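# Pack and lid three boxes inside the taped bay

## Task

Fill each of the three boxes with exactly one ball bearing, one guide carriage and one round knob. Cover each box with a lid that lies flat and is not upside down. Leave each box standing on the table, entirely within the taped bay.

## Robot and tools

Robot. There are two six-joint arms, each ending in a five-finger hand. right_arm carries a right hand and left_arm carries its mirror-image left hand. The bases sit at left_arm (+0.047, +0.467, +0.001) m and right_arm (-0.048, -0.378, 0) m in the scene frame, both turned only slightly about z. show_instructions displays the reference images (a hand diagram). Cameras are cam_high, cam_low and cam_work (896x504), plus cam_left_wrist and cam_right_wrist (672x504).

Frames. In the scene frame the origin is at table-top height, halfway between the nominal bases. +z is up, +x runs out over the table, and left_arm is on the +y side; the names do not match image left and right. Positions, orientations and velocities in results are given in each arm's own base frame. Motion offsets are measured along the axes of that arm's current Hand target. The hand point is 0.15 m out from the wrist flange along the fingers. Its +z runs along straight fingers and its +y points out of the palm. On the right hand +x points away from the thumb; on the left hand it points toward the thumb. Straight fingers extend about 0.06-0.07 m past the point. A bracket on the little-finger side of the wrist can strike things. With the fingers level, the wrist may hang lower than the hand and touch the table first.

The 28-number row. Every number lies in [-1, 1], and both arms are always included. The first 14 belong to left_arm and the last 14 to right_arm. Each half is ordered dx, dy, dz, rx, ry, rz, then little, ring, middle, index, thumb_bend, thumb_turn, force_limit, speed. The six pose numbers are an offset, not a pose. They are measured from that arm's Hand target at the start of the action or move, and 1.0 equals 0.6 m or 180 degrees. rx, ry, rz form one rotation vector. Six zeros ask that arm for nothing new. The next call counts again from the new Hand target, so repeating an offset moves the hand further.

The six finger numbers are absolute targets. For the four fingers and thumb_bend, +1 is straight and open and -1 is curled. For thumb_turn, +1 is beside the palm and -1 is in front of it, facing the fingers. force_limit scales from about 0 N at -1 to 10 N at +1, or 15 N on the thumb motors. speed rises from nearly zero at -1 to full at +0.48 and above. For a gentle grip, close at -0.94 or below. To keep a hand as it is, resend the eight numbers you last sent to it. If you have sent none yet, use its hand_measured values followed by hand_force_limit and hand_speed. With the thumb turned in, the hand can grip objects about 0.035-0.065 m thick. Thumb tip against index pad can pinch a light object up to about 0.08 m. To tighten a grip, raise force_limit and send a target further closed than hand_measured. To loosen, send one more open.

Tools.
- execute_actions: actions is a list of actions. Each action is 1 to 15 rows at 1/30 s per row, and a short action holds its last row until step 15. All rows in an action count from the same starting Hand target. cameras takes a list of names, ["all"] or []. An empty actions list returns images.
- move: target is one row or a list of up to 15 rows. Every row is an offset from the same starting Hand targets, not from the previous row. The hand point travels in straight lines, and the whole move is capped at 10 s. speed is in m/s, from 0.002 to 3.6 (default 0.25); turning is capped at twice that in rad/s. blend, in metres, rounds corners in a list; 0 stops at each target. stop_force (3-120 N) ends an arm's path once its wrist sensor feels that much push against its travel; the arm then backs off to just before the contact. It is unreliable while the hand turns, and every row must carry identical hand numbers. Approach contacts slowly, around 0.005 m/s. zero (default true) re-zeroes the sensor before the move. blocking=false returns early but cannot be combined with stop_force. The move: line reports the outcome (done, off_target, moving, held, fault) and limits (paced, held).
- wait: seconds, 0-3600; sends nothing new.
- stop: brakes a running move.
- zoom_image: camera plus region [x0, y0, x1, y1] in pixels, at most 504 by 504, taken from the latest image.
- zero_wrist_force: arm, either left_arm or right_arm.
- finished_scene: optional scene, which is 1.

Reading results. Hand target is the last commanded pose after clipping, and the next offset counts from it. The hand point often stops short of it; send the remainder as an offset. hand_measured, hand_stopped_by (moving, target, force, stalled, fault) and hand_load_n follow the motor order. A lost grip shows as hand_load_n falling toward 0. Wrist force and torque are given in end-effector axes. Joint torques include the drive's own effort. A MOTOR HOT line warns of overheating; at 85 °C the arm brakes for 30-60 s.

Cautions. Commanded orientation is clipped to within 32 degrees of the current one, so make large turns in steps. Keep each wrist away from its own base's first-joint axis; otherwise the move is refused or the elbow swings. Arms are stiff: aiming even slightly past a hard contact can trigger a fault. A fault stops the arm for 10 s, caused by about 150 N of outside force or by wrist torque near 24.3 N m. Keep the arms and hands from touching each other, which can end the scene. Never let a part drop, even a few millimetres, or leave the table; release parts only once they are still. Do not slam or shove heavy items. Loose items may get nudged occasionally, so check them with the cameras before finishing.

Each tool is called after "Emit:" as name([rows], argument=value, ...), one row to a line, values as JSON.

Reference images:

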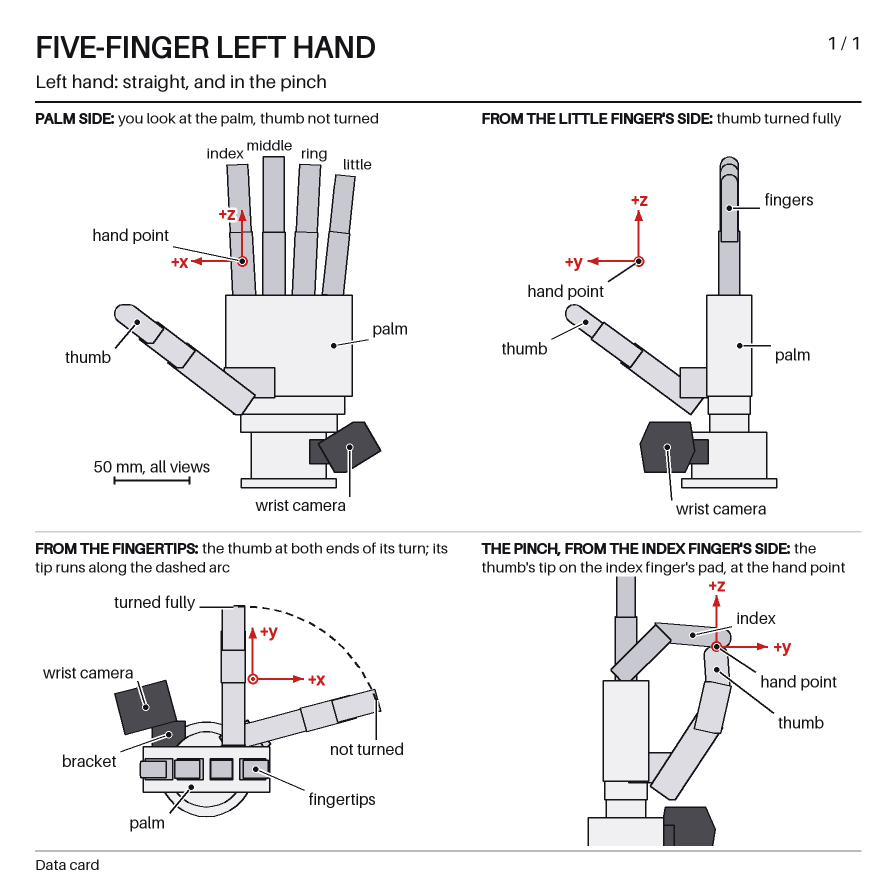

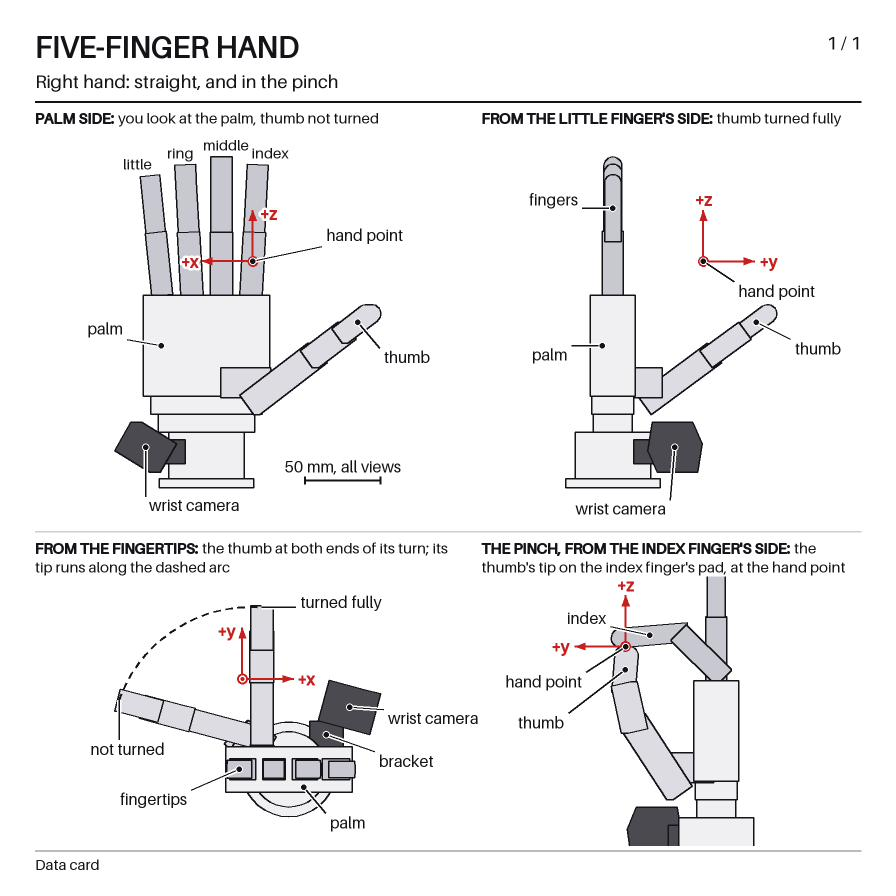

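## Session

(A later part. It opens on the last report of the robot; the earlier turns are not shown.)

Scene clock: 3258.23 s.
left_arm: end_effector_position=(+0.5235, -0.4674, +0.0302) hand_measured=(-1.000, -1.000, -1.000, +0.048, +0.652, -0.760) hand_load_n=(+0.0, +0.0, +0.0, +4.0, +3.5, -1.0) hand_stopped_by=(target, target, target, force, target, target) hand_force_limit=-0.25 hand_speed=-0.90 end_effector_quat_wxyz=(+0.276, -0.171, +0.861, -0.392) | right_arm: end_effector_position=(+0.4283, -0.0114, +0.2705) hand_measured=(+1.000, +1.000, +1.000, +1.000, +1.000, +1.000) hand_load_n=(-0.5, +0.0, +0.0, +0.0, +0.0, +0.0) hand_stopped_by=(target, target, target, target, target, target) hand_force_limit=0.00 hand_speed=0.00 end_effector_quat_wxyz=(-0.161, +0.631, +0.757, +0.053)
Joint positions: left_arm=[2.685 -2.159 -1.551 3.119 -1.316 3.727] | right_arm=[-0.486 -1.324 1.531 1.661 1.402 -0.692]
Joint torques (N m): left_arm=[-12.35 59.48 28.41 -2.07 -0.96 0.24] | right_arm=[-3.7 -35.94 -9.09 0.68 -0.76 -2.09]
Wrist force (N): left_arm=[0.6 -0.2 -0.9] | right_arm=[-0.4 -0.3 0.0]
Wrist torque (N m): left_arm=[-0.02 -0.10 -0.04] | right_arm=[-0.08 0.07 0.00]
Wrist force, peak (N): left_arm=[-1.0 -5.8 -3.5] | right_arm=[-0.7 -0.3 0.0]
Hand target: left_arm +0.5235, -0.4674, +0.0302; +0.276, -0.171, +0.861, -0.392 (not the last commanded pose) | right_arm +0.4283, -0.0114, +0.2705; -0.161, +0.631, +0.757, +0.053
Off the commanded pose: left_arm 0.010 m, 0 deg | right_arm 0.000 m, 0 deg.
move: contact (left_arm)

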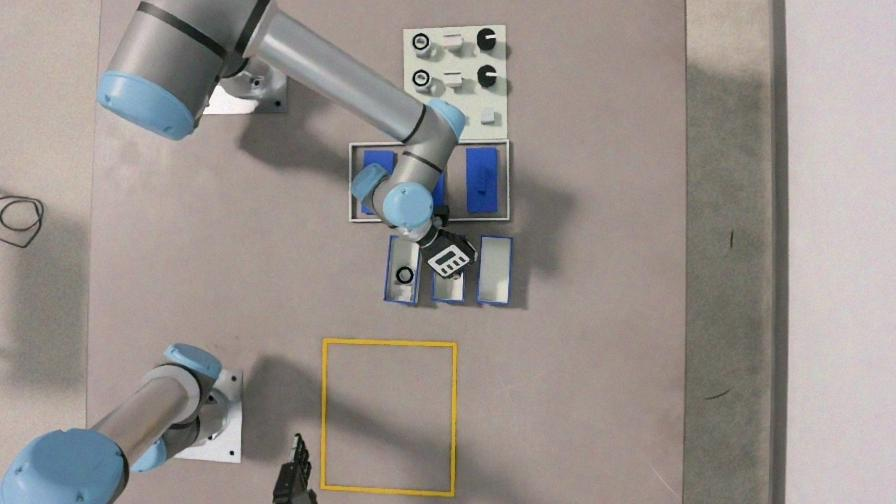

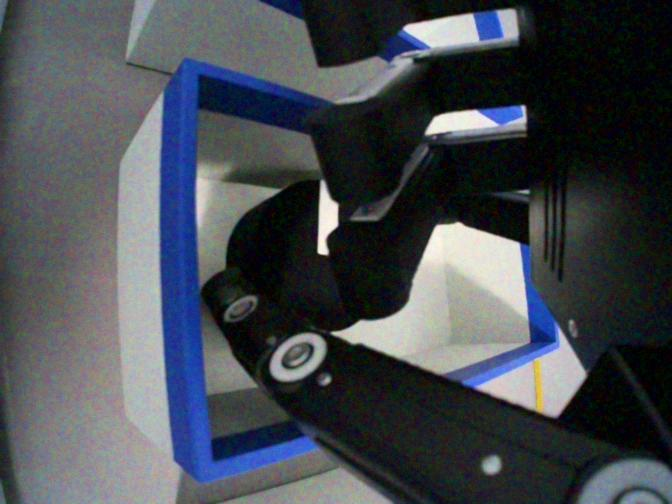

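Emit:
move(target=[0,0,0,0,0,0,-1,-1,-1,0.13,0.65,-0.76,-0.25,-0.8,0,0,0,0,0,0,1,1,1,1,1,1,0,0])

Emit:
move(target=[0,0,0,0,0,0,-1,-1,-1,0.13,0.77,-0.76,-0.25,-0.7,0,0,0,0,0,0,1,1,1,1,1,1,0,0], cameras=["cam_left_wrist"])

Scene clock: 3271.80 s.
left_arm: end_effector_position=(+0.5235, -0.4674, +0.0302) hand_measured=(-1.000, -1.000, -1.000, +0.130, +0.650, -0.760) hand_load_n=(+0.0, +0.0, +0.0, -0.5, +0.0, -0.5) hand_stopped_by=(target, target, target, target, target, target) hand_force_limit=-0.25 hand_speed=-0.80 end_effector_quat_wxyz=(+0.276, -0.171, +0.861, -0.392) | right_arm: end_effector_position=(+0.4283, -0.0114, +0.2705) hand_measured=(+1.000, +1.000, +1.000, +1.000, +1.000, +1.000) hand_load_n=(+0.0, +0.0, +0.0, +0.0, +0.0, +0.0) hand_stopped_by=(target, target, target, target, target, target) hand_force_limit=0.00 hand_speed=0.00 end_effector_quat_wxyz=(-0.161, +0.631, +0.757, +0.053)
Joint positions: left_arm=[2.685 -2.159 -1.551 3.119 -1.316 3.727] | right_arm=[-0.486 -1.324 1.531 1.661 1.402 -0.692]
Joint torques (N m): left_arm=[-11.38 58.67 26.94 -1.95 -0.77 -0.03] | right_arm=[-3.46 -36.46 -9.42 0.68 -0.85 -2.08]
Wrist force (N): left_arm=[0.4 -0.8 -1.6] | right_arm=[-0.3 -0.2 0.0]
Wrist torque (N m): left_arm=[-0.04 -0.08 -0.05] | right_arm=[-0.05 0.06 0.02]
Wrist force, peak (N): left_arm=[0.3 -0.8 -1.5] | right_arm=[-0.7 -0.2 0.1]
Hand target: left_arm +0.5235, -0.4674, +0.0302; +0.276, -0.171, +0.861, -0.392 | right_arm +0.4283, -0.0114, +0.2705; -0.161, +0.631, +0.757, +0.053
Off the commanded pose: left_arm 0.000 m, 0 deg | right_arm 0.000 m, 0 deg.
move: done

Scene clock: 3272.37 s.
left_arm: end_effector_position=(+0.5235, -0.4674, +0.0302) hand_measured=(-1.000, -1.000, -1.000, +0.130, +0.770, -0.760) hand_load_n=(+0.0, +0.5, +0.0, -0.5, -0.5, -0.5) hand_stopped_by=(target, target, target, target, target, target) hand_force_limit=-0.25 hand_speed=-0.70 end_effector_quat_wxyz=(+0.276, -0.171, +0.861, -0.392) | right_arm: end_effector_position=(+0.4283, -0.0114, +0.2705) hand_measured=(+1.000, +1.000, +1.000, +1.000, +1.000, +1.000) hand_load_n=(+0.0, +0.0, +0.0, +0.0, +0.0, +0.0) hand_stopped_by=(target, target, target, target, target, target) hand_force_limit=0.00 hand_speed=0.00 end_effector_quat_wxyz=(-0.161, +0.631, +0.757, +0.053)
Joint positions: left_arm=[2.685 -2.159 -1.551 3.119 -1.316 3.727] | right_arm=[-0.486 -1.324 1.531 1.661 1.402 -0.692]
Joint torques (N m): left_arm=[-11.36 57.15 25.95 -1.19 -0.82 0.27] | right_arm=[-3.6 -36.6 -9.78 0.76 -0.76 -2.03]
Wrist force (N): left_arm=[0.4 -1.0 -1.0] | right_arm=[-0.5 -0.3 0.1]
Wrist torque (N m): left_arm=[-0.09 -0.07 -0.04] | right_arm=[-0.07 0.09 0.00]
Wrist force, peak (N): left_arm=[0.2 -1.5 -1.1] | right_arm=[-0.5 -0.4 0.1]
Hand target: left_arm +0.5235, -0.4674, +0.0302; +0.276, -0.171, +0.861, -0.392 | right_arm +0.4283, -0.0114, +0.2705; -0.161, +0.631, +0.757, +0.053
Off the commanded pose: left_arm 0.000 m, 0 deg | right_arm 0.000 m, 0 deg.
move: done

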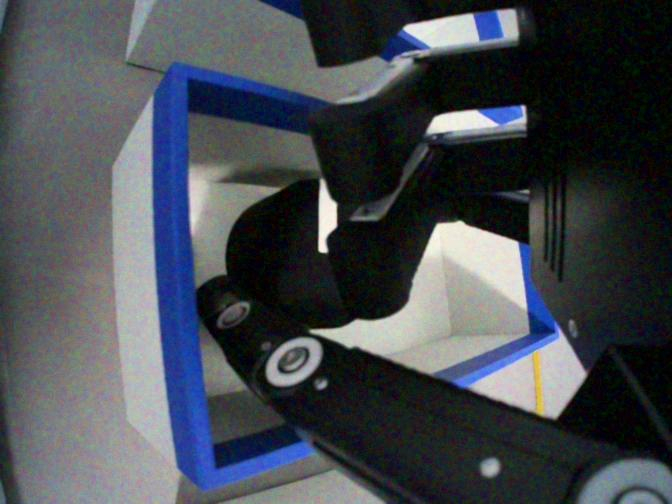

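Emit:
move([
  [-0.0684,-0.15396,-0.1078,0,0,0,-1,-1,-1,0.13,0.77,-0.76,-0.25,-0.7,0,0,0,0,0,0,1,1,1,1,1,1,0,0],
  [0.1132,-0.2118,-0.1403,0.1229,0.1370,0.1042,-1,-1,-1,0.13,0.77,-0.76,-0.25,-0.7,0,0,0,0,0,0,1,1,1,1,1,1,0,0],
  [0.1132,-0.2118,-0.1403,0.1229,0.1370,0.1042,1,1,1,1,1,-0.76,-0.25,0,0,0,0,0,0,0,1,1,1,1,1,1,0,0],
], speed=[0.06,0.15,0.15], cameras=["cam_high","cam_left_wrist","cam_work"])

Emit:
zoom_image(camera="cam_high", region=[378, 228, 468, 308])

Scene clock: 3387.87 s.
left_arm: end_effector_position=(+0.4284, -0.5339, +0.1502) hand_measured=(+1.000, +1.000, +1.000, +1.000, +1.000, -0.760) hand_load_n=(+0.0, +0.0, +0.0, +0.0, +0.0, +0.5) hand_stopped_by=(target, target, target, target, target, target) hand_force_limit=-0.25 hand_speed=0.00 end_effector_quat_wxyz=(+0.175, +0.112, +0.825, -0.525) | right_arm: end_effector_position=(+0.4283, -0.0114, +0.2705) hand_measured=(+1.000, +1.000, +1.000, +1.000, +1.000, +1.000) hand_load_n=(+0.0, +0.0, +0.0, +0.0, +0.0, +0.0) hand_stopped_by=(target, target, target, target, target, target) hand_force_limit=0.00 hand_speed=0.00 end_effector_quat_wxyz=(-0.161, +0.631, +0.757, +0.053)
Joint positions: left_arm=[2.7 -2.04 -1.497 2.918 -0.729 4.086] | right_arm=[-0.486 -1.324 1.531 1.661 1.402 -0.692]
Joint torques (N m): left_arm=[-14.15 27.52 28.09 -2.44 2.19 1.61] | right_arm=[-3.43 -36.22 -10.07 0.9 -0.91 -2.12]
Wrist force (N): left_arm=[0.0 -0.4 -0.5] | right_arm=[-0.5 -0.5 0.1]
Wrist torque (N m): left_arm=[-0.03 -0.01 -0.08] | right_arm=[-0.09 0.07 0.00]
Wrist force, peak (N): left_arm=[0.2 -1.3 -1.3] | right_arm=[-0.6 -0.5 0.0]
Hand target: left_arm +0.4284, -0.5339, +0.1502; +0.175, +0.112, +0.825, -0.525 | right_arm +0.4283, -0.0114, +0.2705; -0.161, +0.631, +0.757, +0.053
Off the commanded pose: left_arm 0.000 m, 0 deg | right_arm 0.000 m, 0 deg.
move: done
Images, in order (width x height): cam_high 896x504, cam_work 896x504, cam_left_wrist 672x504.

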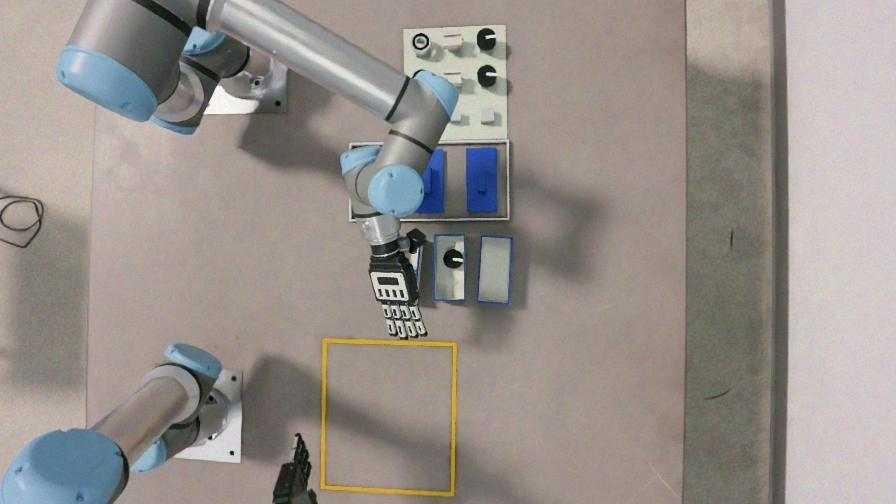

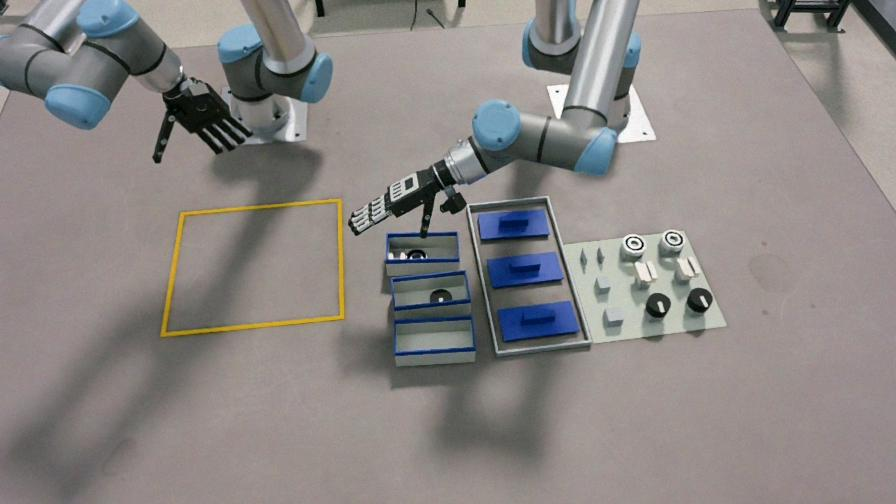

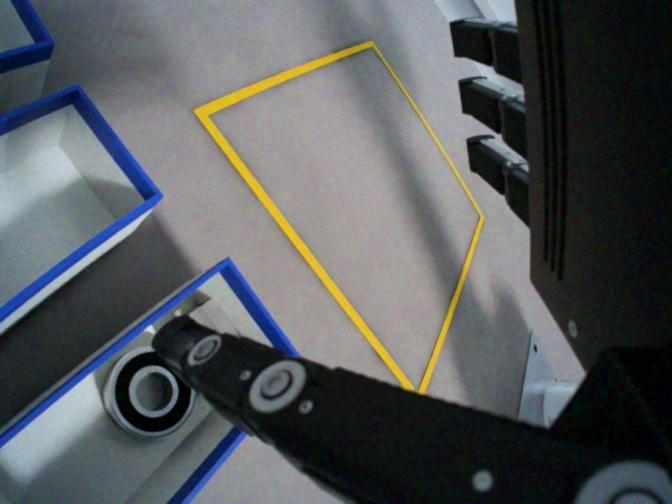

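Scaled by 5.600 from the camera's image (finer frame: 1280x720).

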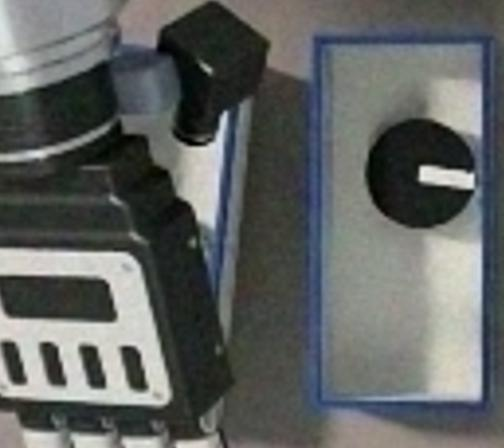

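Emit:
move(target=[0.04745,0.0966,0.04505,0,0,0,1,1,1,1,1,-0.76,-0.25,0,0,0,0,0,0,0,1,1,1,1,1,1,0,0], speed=0.12, cameras=["cam_high","cam_left_wrist","cam_work","cam_low"])

Emit:
zoom_image(camera="cam_work", region=[370, 200, 480, 290])

Emit:
zoom_image(camera="cam_left_wrist", region=[0, 200, 340, 504])

Scene clock: 3416.40 s.
left_arm: end_effector_position=(+0.4285, -0.5338, +0.0803) hand_measured=(+1.000, +1.000, +1.000, +1.000, +1.000, -0.760) hand_load_n=(+0.0, +0.0, +0.0, +0.0, +0.0, -9.0) hand_stopped_by=(target, target, target, target, target, target) hand_force_limit=-0.25 hand_speed=0.00 end_effector_quat_wxyz=(+0.175, +0.112, +0.825, -0.525) | right_arm: end_effector_position=(+0.4283, -0.0114, +0.2705) hand_measured=(+1.000, +1.000, +1.000, +1.000, +1.000, +1.000) hand_load_n=(+0.0, +0.0, +0.0, +0.0, +0.0, +0.0) hand_stopped_by=(target, target, target, target, target, target) hand_force_limit=0.00 hand_speed=0.00 end_effector_quat_wxyz=(-0.161, +0.631, +0.757, +0.053)
Joint positions: left_arm=[2.7 -2.115 -1.578 3.074 -0.729 4.087] | right_arm=[-0.486 -1.324 1.531 1.661 1.402 -0.692]
Joint torques (N m): left_arm=[-8.76 19.7 1 0.76 -1.16 -1.9] | right_arm=[-3.74 -35.47 -9.58 0.65 -0.74 -2.11]
Wrist force (N): left_arm=[-5.0 -11.2 -8.7] | right_arm=[-0.4 -0.3 -0.1]
Wrist torque (N m): left_arm=[-0.92 0.12 0.48] | right_arm=[-0.05 0.07 0.01]
Wrist force, peak (N): left_arm=[-5.2 -12.0 -9.0] | right_arm=[-0.6 -0.4 0.2]
Hand target: left_arm +0.4284, -0.5339, +0.0802; +0.175, +0.112, +0.825, -0.525 | right_arm +0.4283, -0.0114, +0.2705; -0.161, +0.631, +0.757, +0.053
Off the commanded pose: left_arm 0.000 m, 0 deg | right_arm 0.000 m, 0 deg.
move: done
Images, in order (width x height): cam_high 896x504, cam_low 896x504, cam_work 896x504, cam_left_wrist 672x504.

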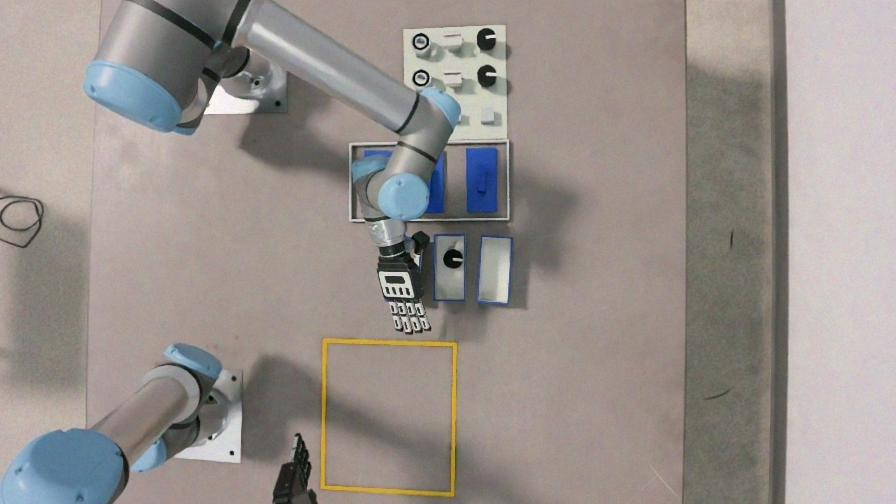

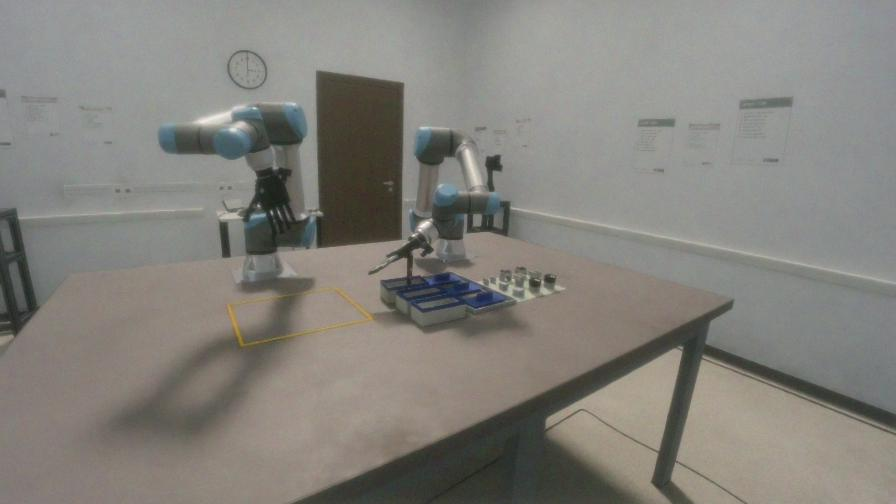

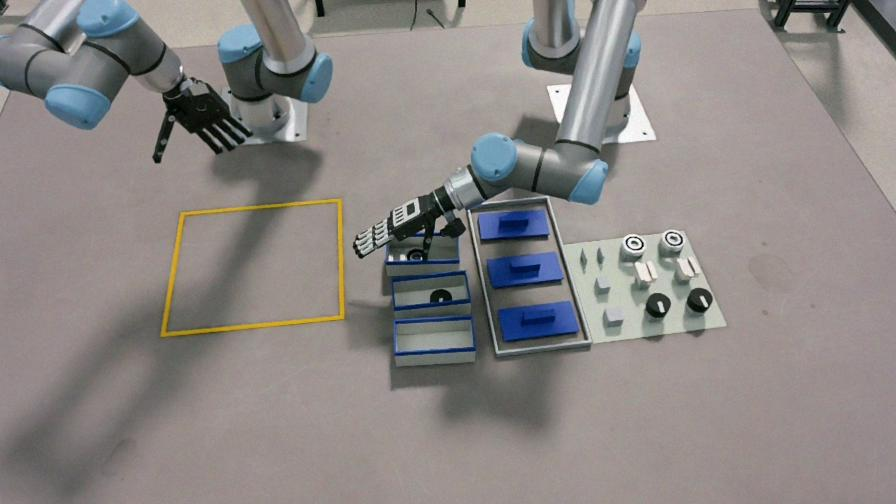

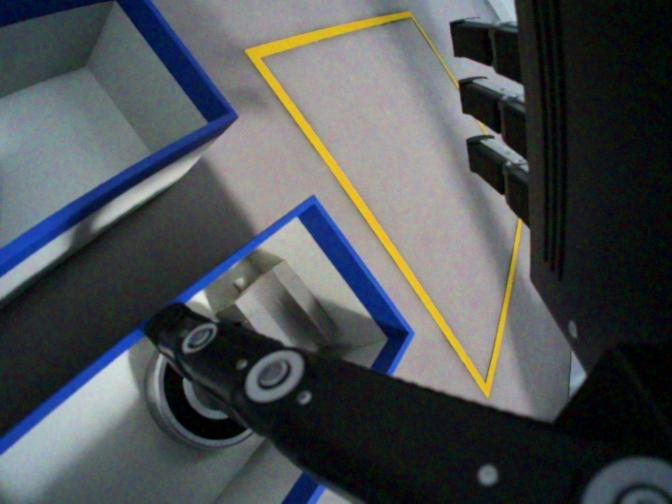

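Scaled by 4.582 from the camera's image (finer frame: 1280x720).

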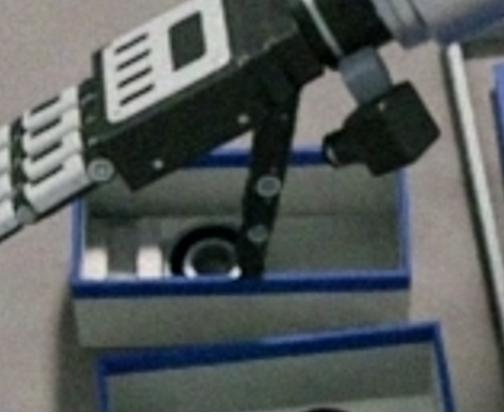

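Scaled by 1.482 from the camera's image (finer frame: 960x720).

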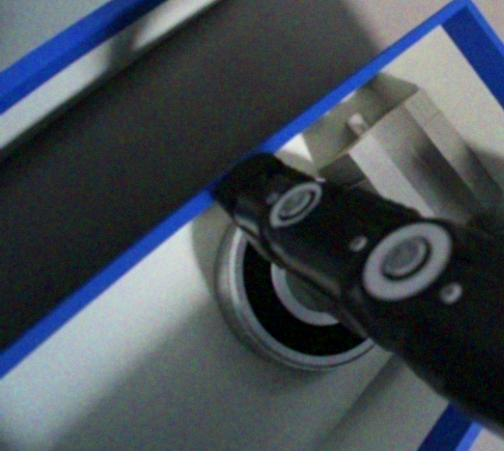

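Emit:
move([
  [-0.00678,-0.0138,-0.00644,0,0,0,1,1,1,1,1,-0.76,-0.25,0,0,0,0,0,0,0,1,1,1,1,1,1,0,0],
  [0.0024,-0.0161,-0.0111,0,0,0,1,1,1,1,1,-0.76,-0.25,0,0,0,0,0,0,0,1,1,1,1,1,1,0,0],
], speed=0.06, cameras=["cam_high","cam_left_wrist","cam_work"])

Emit:
zoom_image(camera="cam_left_wrist", region=[0, 200, 340, 504])

Emit:
zoom_image(camera="cam_work", region=[370, 200, 480, 290])

Scene clock: 3434.93 s.
left_arm: end_effector_position=(+0.4225, -0.5319, +0.0902) hand_measured=(+1.000, +1.000, +1.000, +1.000, +1.000, -0.760) hand_load_n=(+0.0, +0.0, +0.0, +0.0, +0.0, +0.0) hand_stopped_by=(target, target, target, target, target, target) hand_force_limit=-0.25 hand_speed=0.00 end_effector_quat_wxyz=(+0.175, +0.112, +0.825, -0.525) | right_arm: end_effector_position=(+0.4283, -0.0114, +0.2705) hand_measured=(+1.000, +1.000, +1.000, +1.000, +1.000, +1.000) hand_load_n=(+0.0, +0.0, +0.0, +0.0, +0.0, +0.0) hand_stopped_by=(target, target, target, target, target, target) hand_force_limit=0.00 hand_speed=0.00 end_effector_quat_wxyz=(-0.161, +0.631, +0.757, +0.053)
Joint positions: left_arm=[2.698 -2.091 -1.589 3.061 -0.73 4.085] | right_arm=[-0.486 -1.324 1.531 1.661 1.402 -0.692]
Joint torques (N m): left_arm=[-14.29 57.23 5.72 1.19 -1.01 -1.32] | right_arm=[-3.57 -35.71 -9.71 0.68 -0.85 -2.05]
Wrist force (N): left_arm=[0.0 -0.5 -0.7] | right_arm=[-0.4 -0.3 0.2]
Wrist torque (N m): left_arm=[-0.07 0.02 0.10] | right_arm=[-0.08 0.07 0.01]
Wrist force, peak (N): left_arm=[-5.6 -12.3 -9.2] | right_arm=[-0.6 -0.3 0.1]
Hand target: left_arm +0.4224, -0.5319, +0.0902; +0.175, +0.112, +0.825, -0.525 | right_arm +0.4283, -0.0114, +0.2705; -0.161, +0.631, +0.757, +0.053
Off the commanded pose: left_arm 0.000 m, 0 deg | right_arm 0.000 m, 0 deg.
move: done
Images, in order (width x height): cam_high 896x504, cam_work 896x504, cam_left_wrist 672x504.

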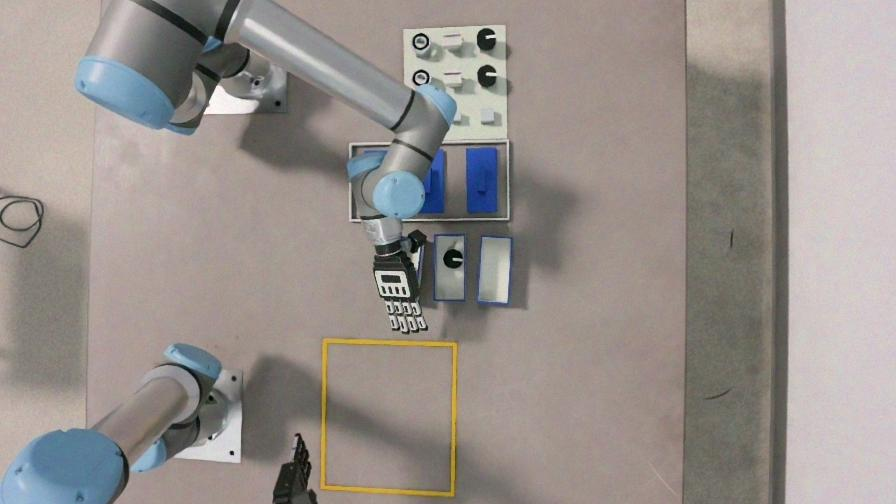

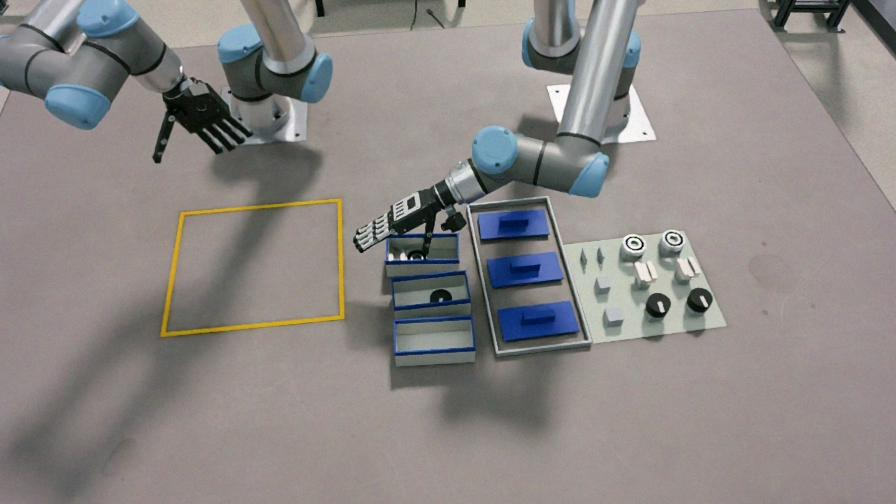

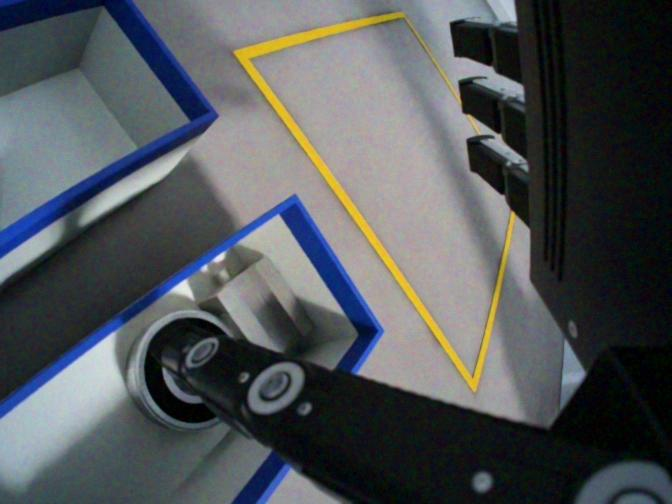

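Scaled by 1.482 from the camera's image (finer frame: 960x720).

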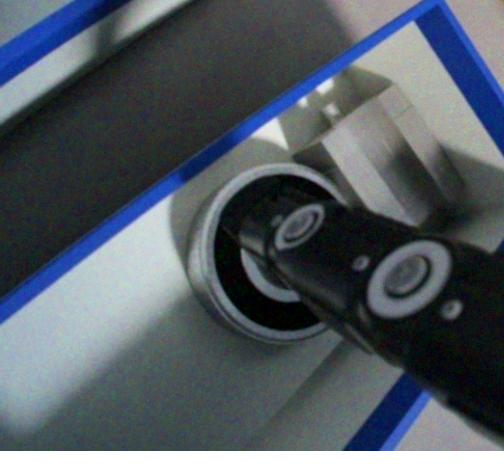

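Scaled by 4.582 from the camera's image (finer frame: 1280x720).

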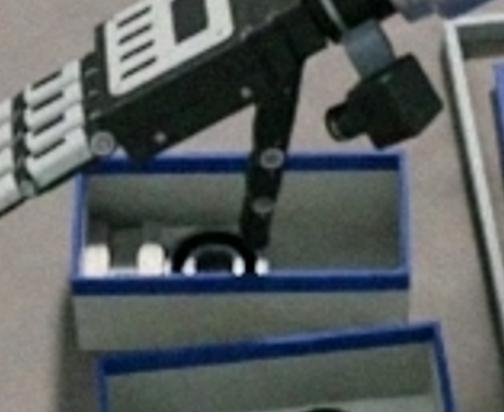

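Emit:
move(target=[0.02305,0.04692,0.02188,0,0,0,1,1,1,1,1,-0.76,-0.25,0,0,0,0,0,0,0,1,1,1,1,1,1,0,0], speed=0.03, stop_force=3, cameras=["cam_high","cam_left_wrist","cam_work"])

Emit:
zoom_image(camera="cam_left_wrist", region=[0, 200, 340, 504])

Emit:
zoom_image(camera="cam_work", region=[370, 200, 480, 290])

Scene clock: 3471.20 s.
left_arm: end_effector_position=(+0.4224, -0.5319, +0.0562) hand_measured=(+1.000, +1.000, +1.000, +1.000, +1.000, -0.760) hand_load_n=(+0.0, +0.0, +0.0, +0.0, +0.0, +0.0) hand_stopped_by=(target, target, target, target, target, target) hand_force_limit=-0.25 hand_speed=0.00 end_effector_quat_wxyz=(+0.175, +0.112, +0.825, -0.525) | right_arm: end_effector_position=(+0.4283, -0.0114, +0.2705) hand_measured=(+1.000, +1.000, +1.000, +1.000, +1.000, +1.000) hand_load_n=(+0.0, -0.5, +0.0, +0.0, +0.0, +0.0) hand_stopped_by=(target, target, target, target, target, target) hand_force_limit=0.00 hand_speed=0.00 end_effector_quat_wxyz=(-0.161, +0.631, +0.757, +0.053)
Joint positions: left_arm=[2.698 -2.134 -1.62 3.136 -0.73 4.085] | right_arm=[-0.486 -1.324 1.531 1.661 1.402 -0.692]
Joint torques (N m): left_arm=[-4.75 29.45 4.7 1.21 1.07 -1.38] | right_arm=[-2.95 -35.78 -9.52 0.73 -0.88 -2.12]
Wrist force (N): left_arm=[-0.2 -0.6 -0.5] | right_arm=[-0.4 -0.3 0.0]
Wrist torque (N m): left_arm=[-0.09 0.03 0.07] | right_arm=[-0.07 0.06 0.01]
Wrist force, peak (N): left_arm=[-0.2 -0.8 -1.0] | right_arm=[-0.6 -0.4 -0.1]
Hand target: left_arm +0.4224, -0.5319, +0.0562; +0.175, +0.112, +0.825, -0.525 | right_arm +0.4283, -0.0114, +0.2705; -0.161, +0.631, +0.757, +0.053
Off the commanded pose: left_arm 0.000 m, 0 deg | right_arm 0.000 m, 0 deg.
move: done
Images, in order (width x height): cam_high 896x504, cam_work 896x504, cam_left_wrist 672x504.

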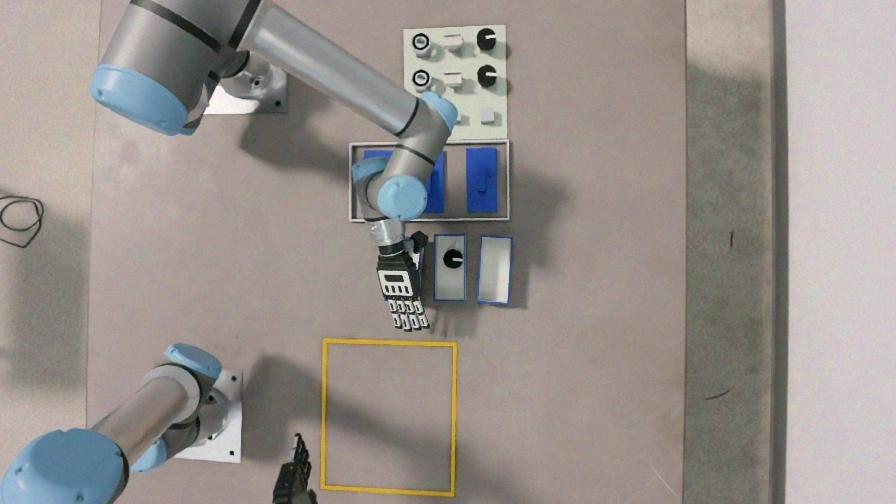

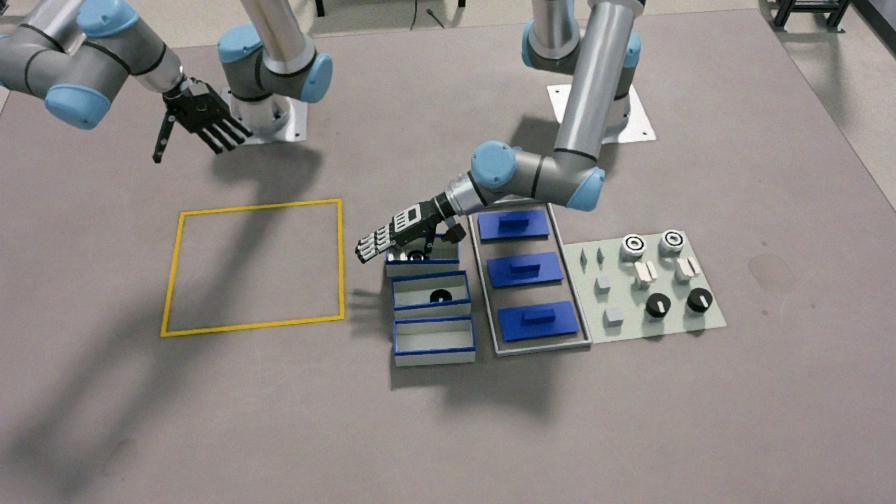

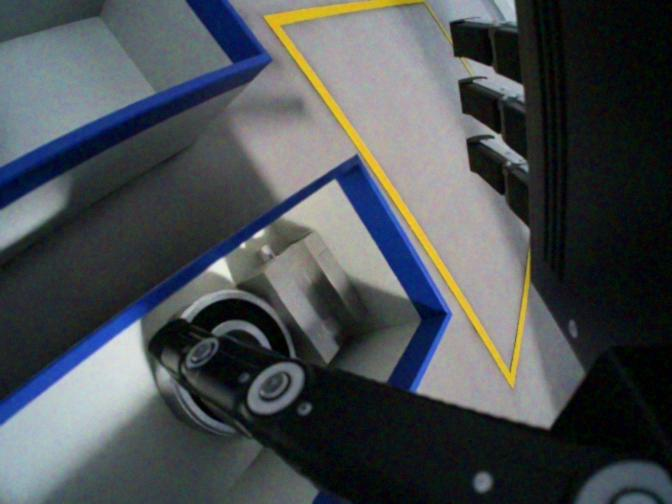

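Scaled by 1.482 from the camera's image (finer frame: 960x720).

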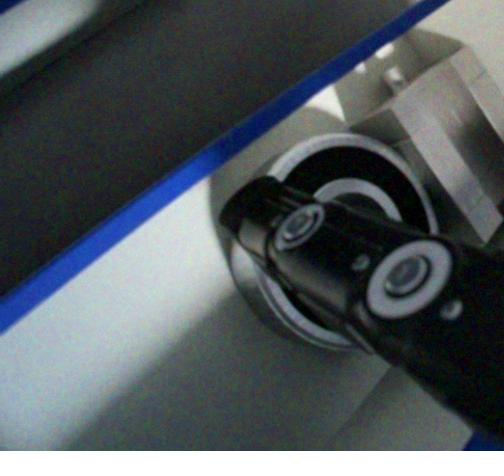

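Scaled by 4.582 from the camera's image (finer frame: 1280x720).

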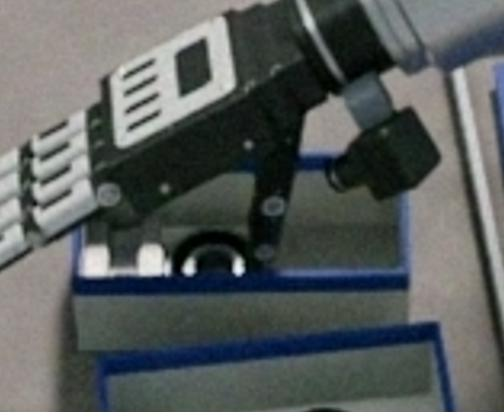

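Emit:
move(target=[0,0.00458,-0.00982,0,0,0,1,1,1,1,1,-0.76,-0.25,0,0,0,0,0,0,0,1,1,1,1,1,1,0,0], speed=0.05)

Emit:
move(target=[0.01118,0.02277,0.01062,0,0,0,1,1,1,1,1,-0.76,-0.25,0,0,0,0,0,0,0,1,1,1,1,1,1,0,0], speed=0.02, stop_force=3, cameras=["cam_left_wrist"])

Emit:
zoom_image(camera="cam_left_wrist", region=[0, 200, 340, 504])

Scene clock: 3497.30 s.
left_arm: end_effector_position=(+0.4224, -0.5256, +0.0562) hand_measured=(+1.000, +1.000, +1.000, +1.000, +1.000, -0.760) hand_load_n=(+0.0, +0.0, +0.0, +0.0, +0.0, +0.0) hand_stopped_by=(target, target, target, target, target, target) hand_force_limit=-0.25 hand_speed=0.00 end_effector_quat_wxyz=(+0.175, +0.112, +0.825, -0.525) | right_arm: end_effector_position=(+0.4283, -0.0114, +0.2705) hand_measured=(+1.000, +1.000, +1.000, +1.000, +1.000, +1.000) hand_load_n=(+0.0, +0.0, +0.0, +0.0, +0.0, +0.0) hand_stopped_by=(target, target, target, target, target, target) hand_force_limit=0.00 hand_speed=0.00 end_effector_quat_wxyz=(-0.161, +0.631, +0.757, +0.053)
Joint positions: left_arm=[2.71 -2.128 -1.632 3.134 -0.72 4.095] | right_arm=[-0.486 -1.324 1.531 1.661 1.402 -0.692]
Joint torques (N m): left_arm=[12.46 55.34 5 -2.67 2.08 1.17] | right_arm=[-2.98 -36.17 -9.49 0.72 -0.84 -2.08]
Wrist force (N): left_arm=[-0.4 -0.6 -0.8] | right_arm=[-0.4 -0.2 0.1]
Wrist torque (N m): left_arm=[-0.07 0.05 -0.13] | right_arm=[-0.06 0.07 0.01]
Wrist force, peak (N): left_arm=[-0.2 -0.6 -0.9] | right_arm=[-0.7 -0.3 -0.1]
Hand target: left_arm +0.4224, -0.5254, +0.0562; +0.175, +0.112, +0.825, -0.525 | right_arm +0.4283, -0.0114, +0.2705; -0.161, +0.631, +0.757, +0.053
Off the commanded pose: left_arm 0.000 m, 0 deg | right_arm 0.000 m, 0 deg.
move: done

Scene clock: 3499.17 s.
left_arm: end_effector_position=(+0.4224, -0.5254, +0.0397) hand_measured=(+1.000, +1.000, +1.000, +1.000, +1.000, -0.760) hand_load_n=(-0.5, +0.0, +0.0, +0.0, +0.0, -1.5) hand_stopped_by=(target, target, target, target, target, target) hand_force_limit=-0.25 hand_speed=0.00 end_effector_quat_wxyz=(+0.175, +0.112, +0.825, -0.525) | right_arm: end_effector_position=(+0.4283, -0.0114, +0.2705) hand_measured=(+1.000, +1.000, +1.000, +1.000, +1.000, +1.000) hand_load_n=(+0.0, +0.0, +0.0, +0.0, +0.0, +0.0) hand_stopped_by=(target, target, target, target, target, target) hand_force_limit=0.00 hand_speed=0.00 end_effector_quat_wxyz=(-0.161, +0.631, +0.757, +0.053)
Joint positions: left_arm=[2.71 -2.15 -1.645 3.169 -0.72 4.096] | right_arm=[-0.486 -1.324 1.531 1.661 1.402 -0.692]
Joint torques (N m): left_arm=[7.99 27.74 2.37 1.23 1.75 -1.12] | right_arm=[-3.1 -35.81 -9.57 0.62 -0.75 -2.14]
Wrist force (N): left_arm=[-1.5 -1.2 -2.0] | right_arm=[-0.4 -0.3 0.1]
Wrist torque (N m): left_arm=[-0.09 0.06 -0.06] | right_arm=[-0.07 0.07 0.00]
Wrist force, peak (N): left_arm=[-1.5 -1.0 -2.5] | right_arm=[-0.7 -0.4 0.1]
Hand target: left_arm +0.4224, -0.5254, +0.0397; +0.175, +0.112, +0.825, -0.525 | right_arm +0.4283, -0.0114, +0.2705; -0.161, +0.631, +0.757, +0.053
Off the commanded pose: left_arm 0.000 m, 0 deg | right_arm 0.000 m, 0 deg.
move: done

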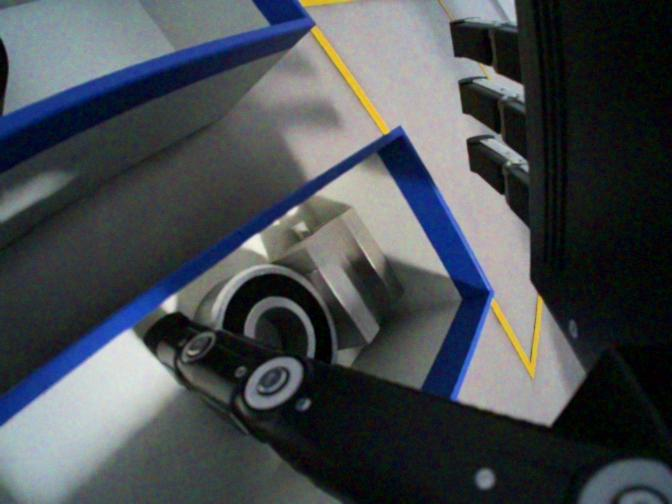

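Scaled by 1.482 from the camera's image (finer frame: 960x720).

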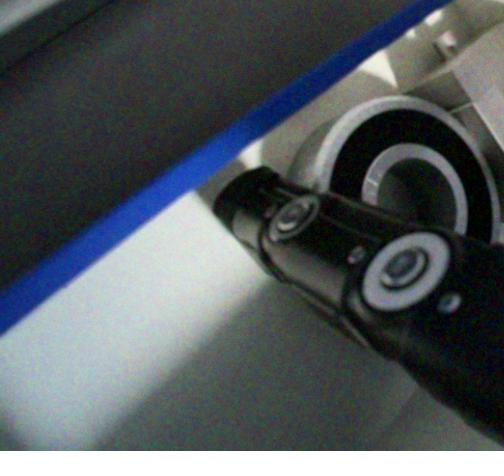

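Emit:
move(target=[0.0274,-0.01106,-0.00516,0,0,0,1,1,1,1,1,-0.76,-0.25,0,0,0,0,0,0,0,1,1,1,1,1,1,0,0], speed=0.02, stop_force=5, cameras=["cam_left_wrist","cam_work","cam_high"])

Emit:
zoom_image(camera="cam_work", region=[370, 200, 480, 290])

Scene clock: 3510.30 s.
left_arm: end_effector_position=(+0.4044, -0.5254, +0.0397) hand_measured=(+1.000, +1.000, +1.000, +1.000, +1.000, -0.760) hand_load_n=(+0.0, +0.0, +0.0, +0.0, +0.0, +0.0) hand_stopped_by=(target, target, target, target, target, target) hand_force_limit=-0.25 hand_speed=0.00 end_effector_quat_wxyz=(+0.175, +0.112, +0.825, -0.525) | right_arm: end_effector_position=(+0.4283, -0.0114, +0.2705) hand_measured=(+1.000, +1.000, +1.000, +1.000, +1.000, +1.000) hand_load_n=(+0.0, +0.0, +0.0, +0.0, +0.0, +0.0) hand_stopped_by=(target, target, target, target, target, target) hand_force_limit=0.00 hand_speed=0.00 end_effector_quat_wxyz=(-0.161, +0.631, +0.757, +0.053)
Joint positions: left_arm=[2.694 -2.122 -1.693 3.199 -0.733 4.082] | right_arm=[-0.486 -1.324 1.531 1.661 1.402 -0.692]
Joint torques (N m): left_arm=[-15.24 55.79 4.4 1.42 -0.74 -1.55] | right_arm=[-3.36 -35.54 -9.81 0.74 -0.83 -2.04]
Wrist force (N): left_arm=[0.1 0.5 -1.2] | right_arm=[-0.5 -0.2 0.0]
Wrist torque (N m): left_arm=[0.00 -0.02 0.10] | right_arm=[-0.05 0.09 0.01]
Wrist force, peak (N): left_arm=[-1.5 -1.3 -2.4] | right_arm=[-0.6 -0.5 0.2]
Hand target: left_arm +0.4044, -0.5254, +0.0397; +0.175, +0.112, +0.825, -0.525 | right_arm +0.4283, -0.0114, +0.2705; -0.161, +0.631, +0.757, +0.053
Off the commanded pose: left_arm 0.000 m, 0 deg | right_arm 0.000 m, 0 deg.
move: done
Images, in order (width x height): cam_high 896x504, cam_work 896x504, cam_left_wrist 672x504.

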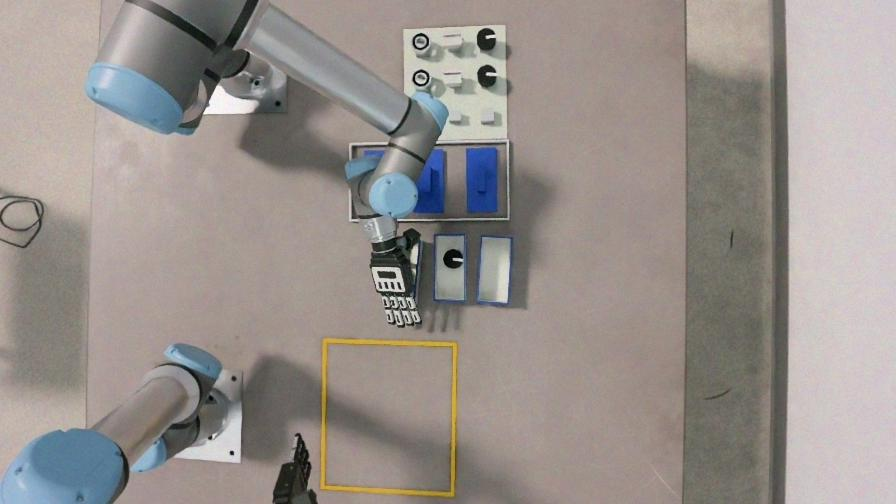

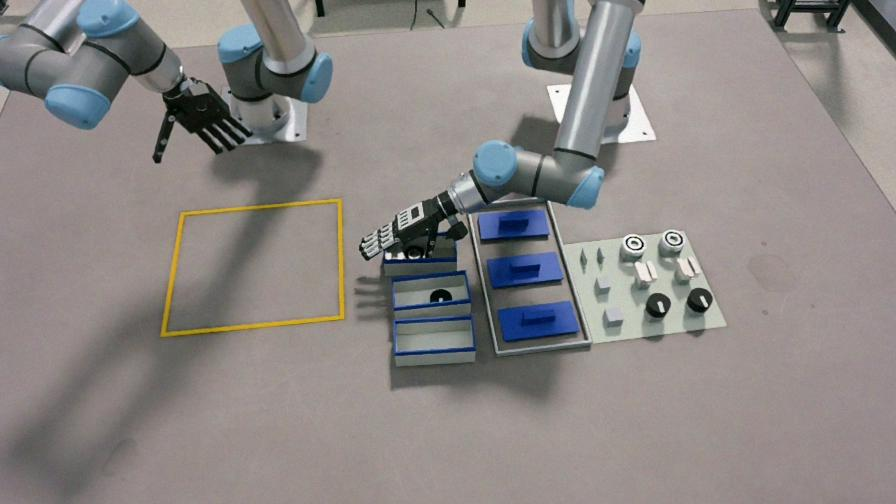

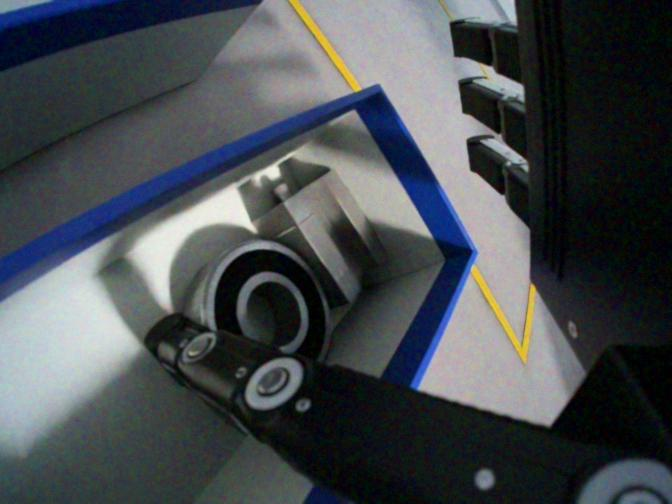

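Scaled by 4.582 from the camera's image (finer frame: 1280x720).

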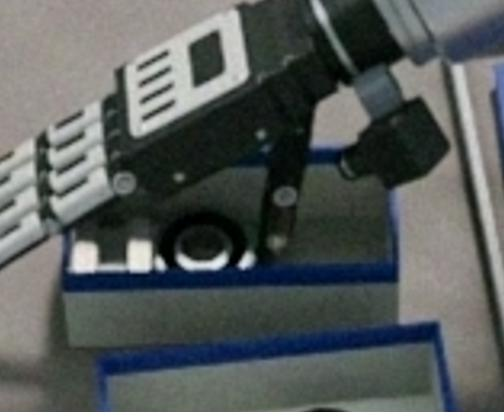

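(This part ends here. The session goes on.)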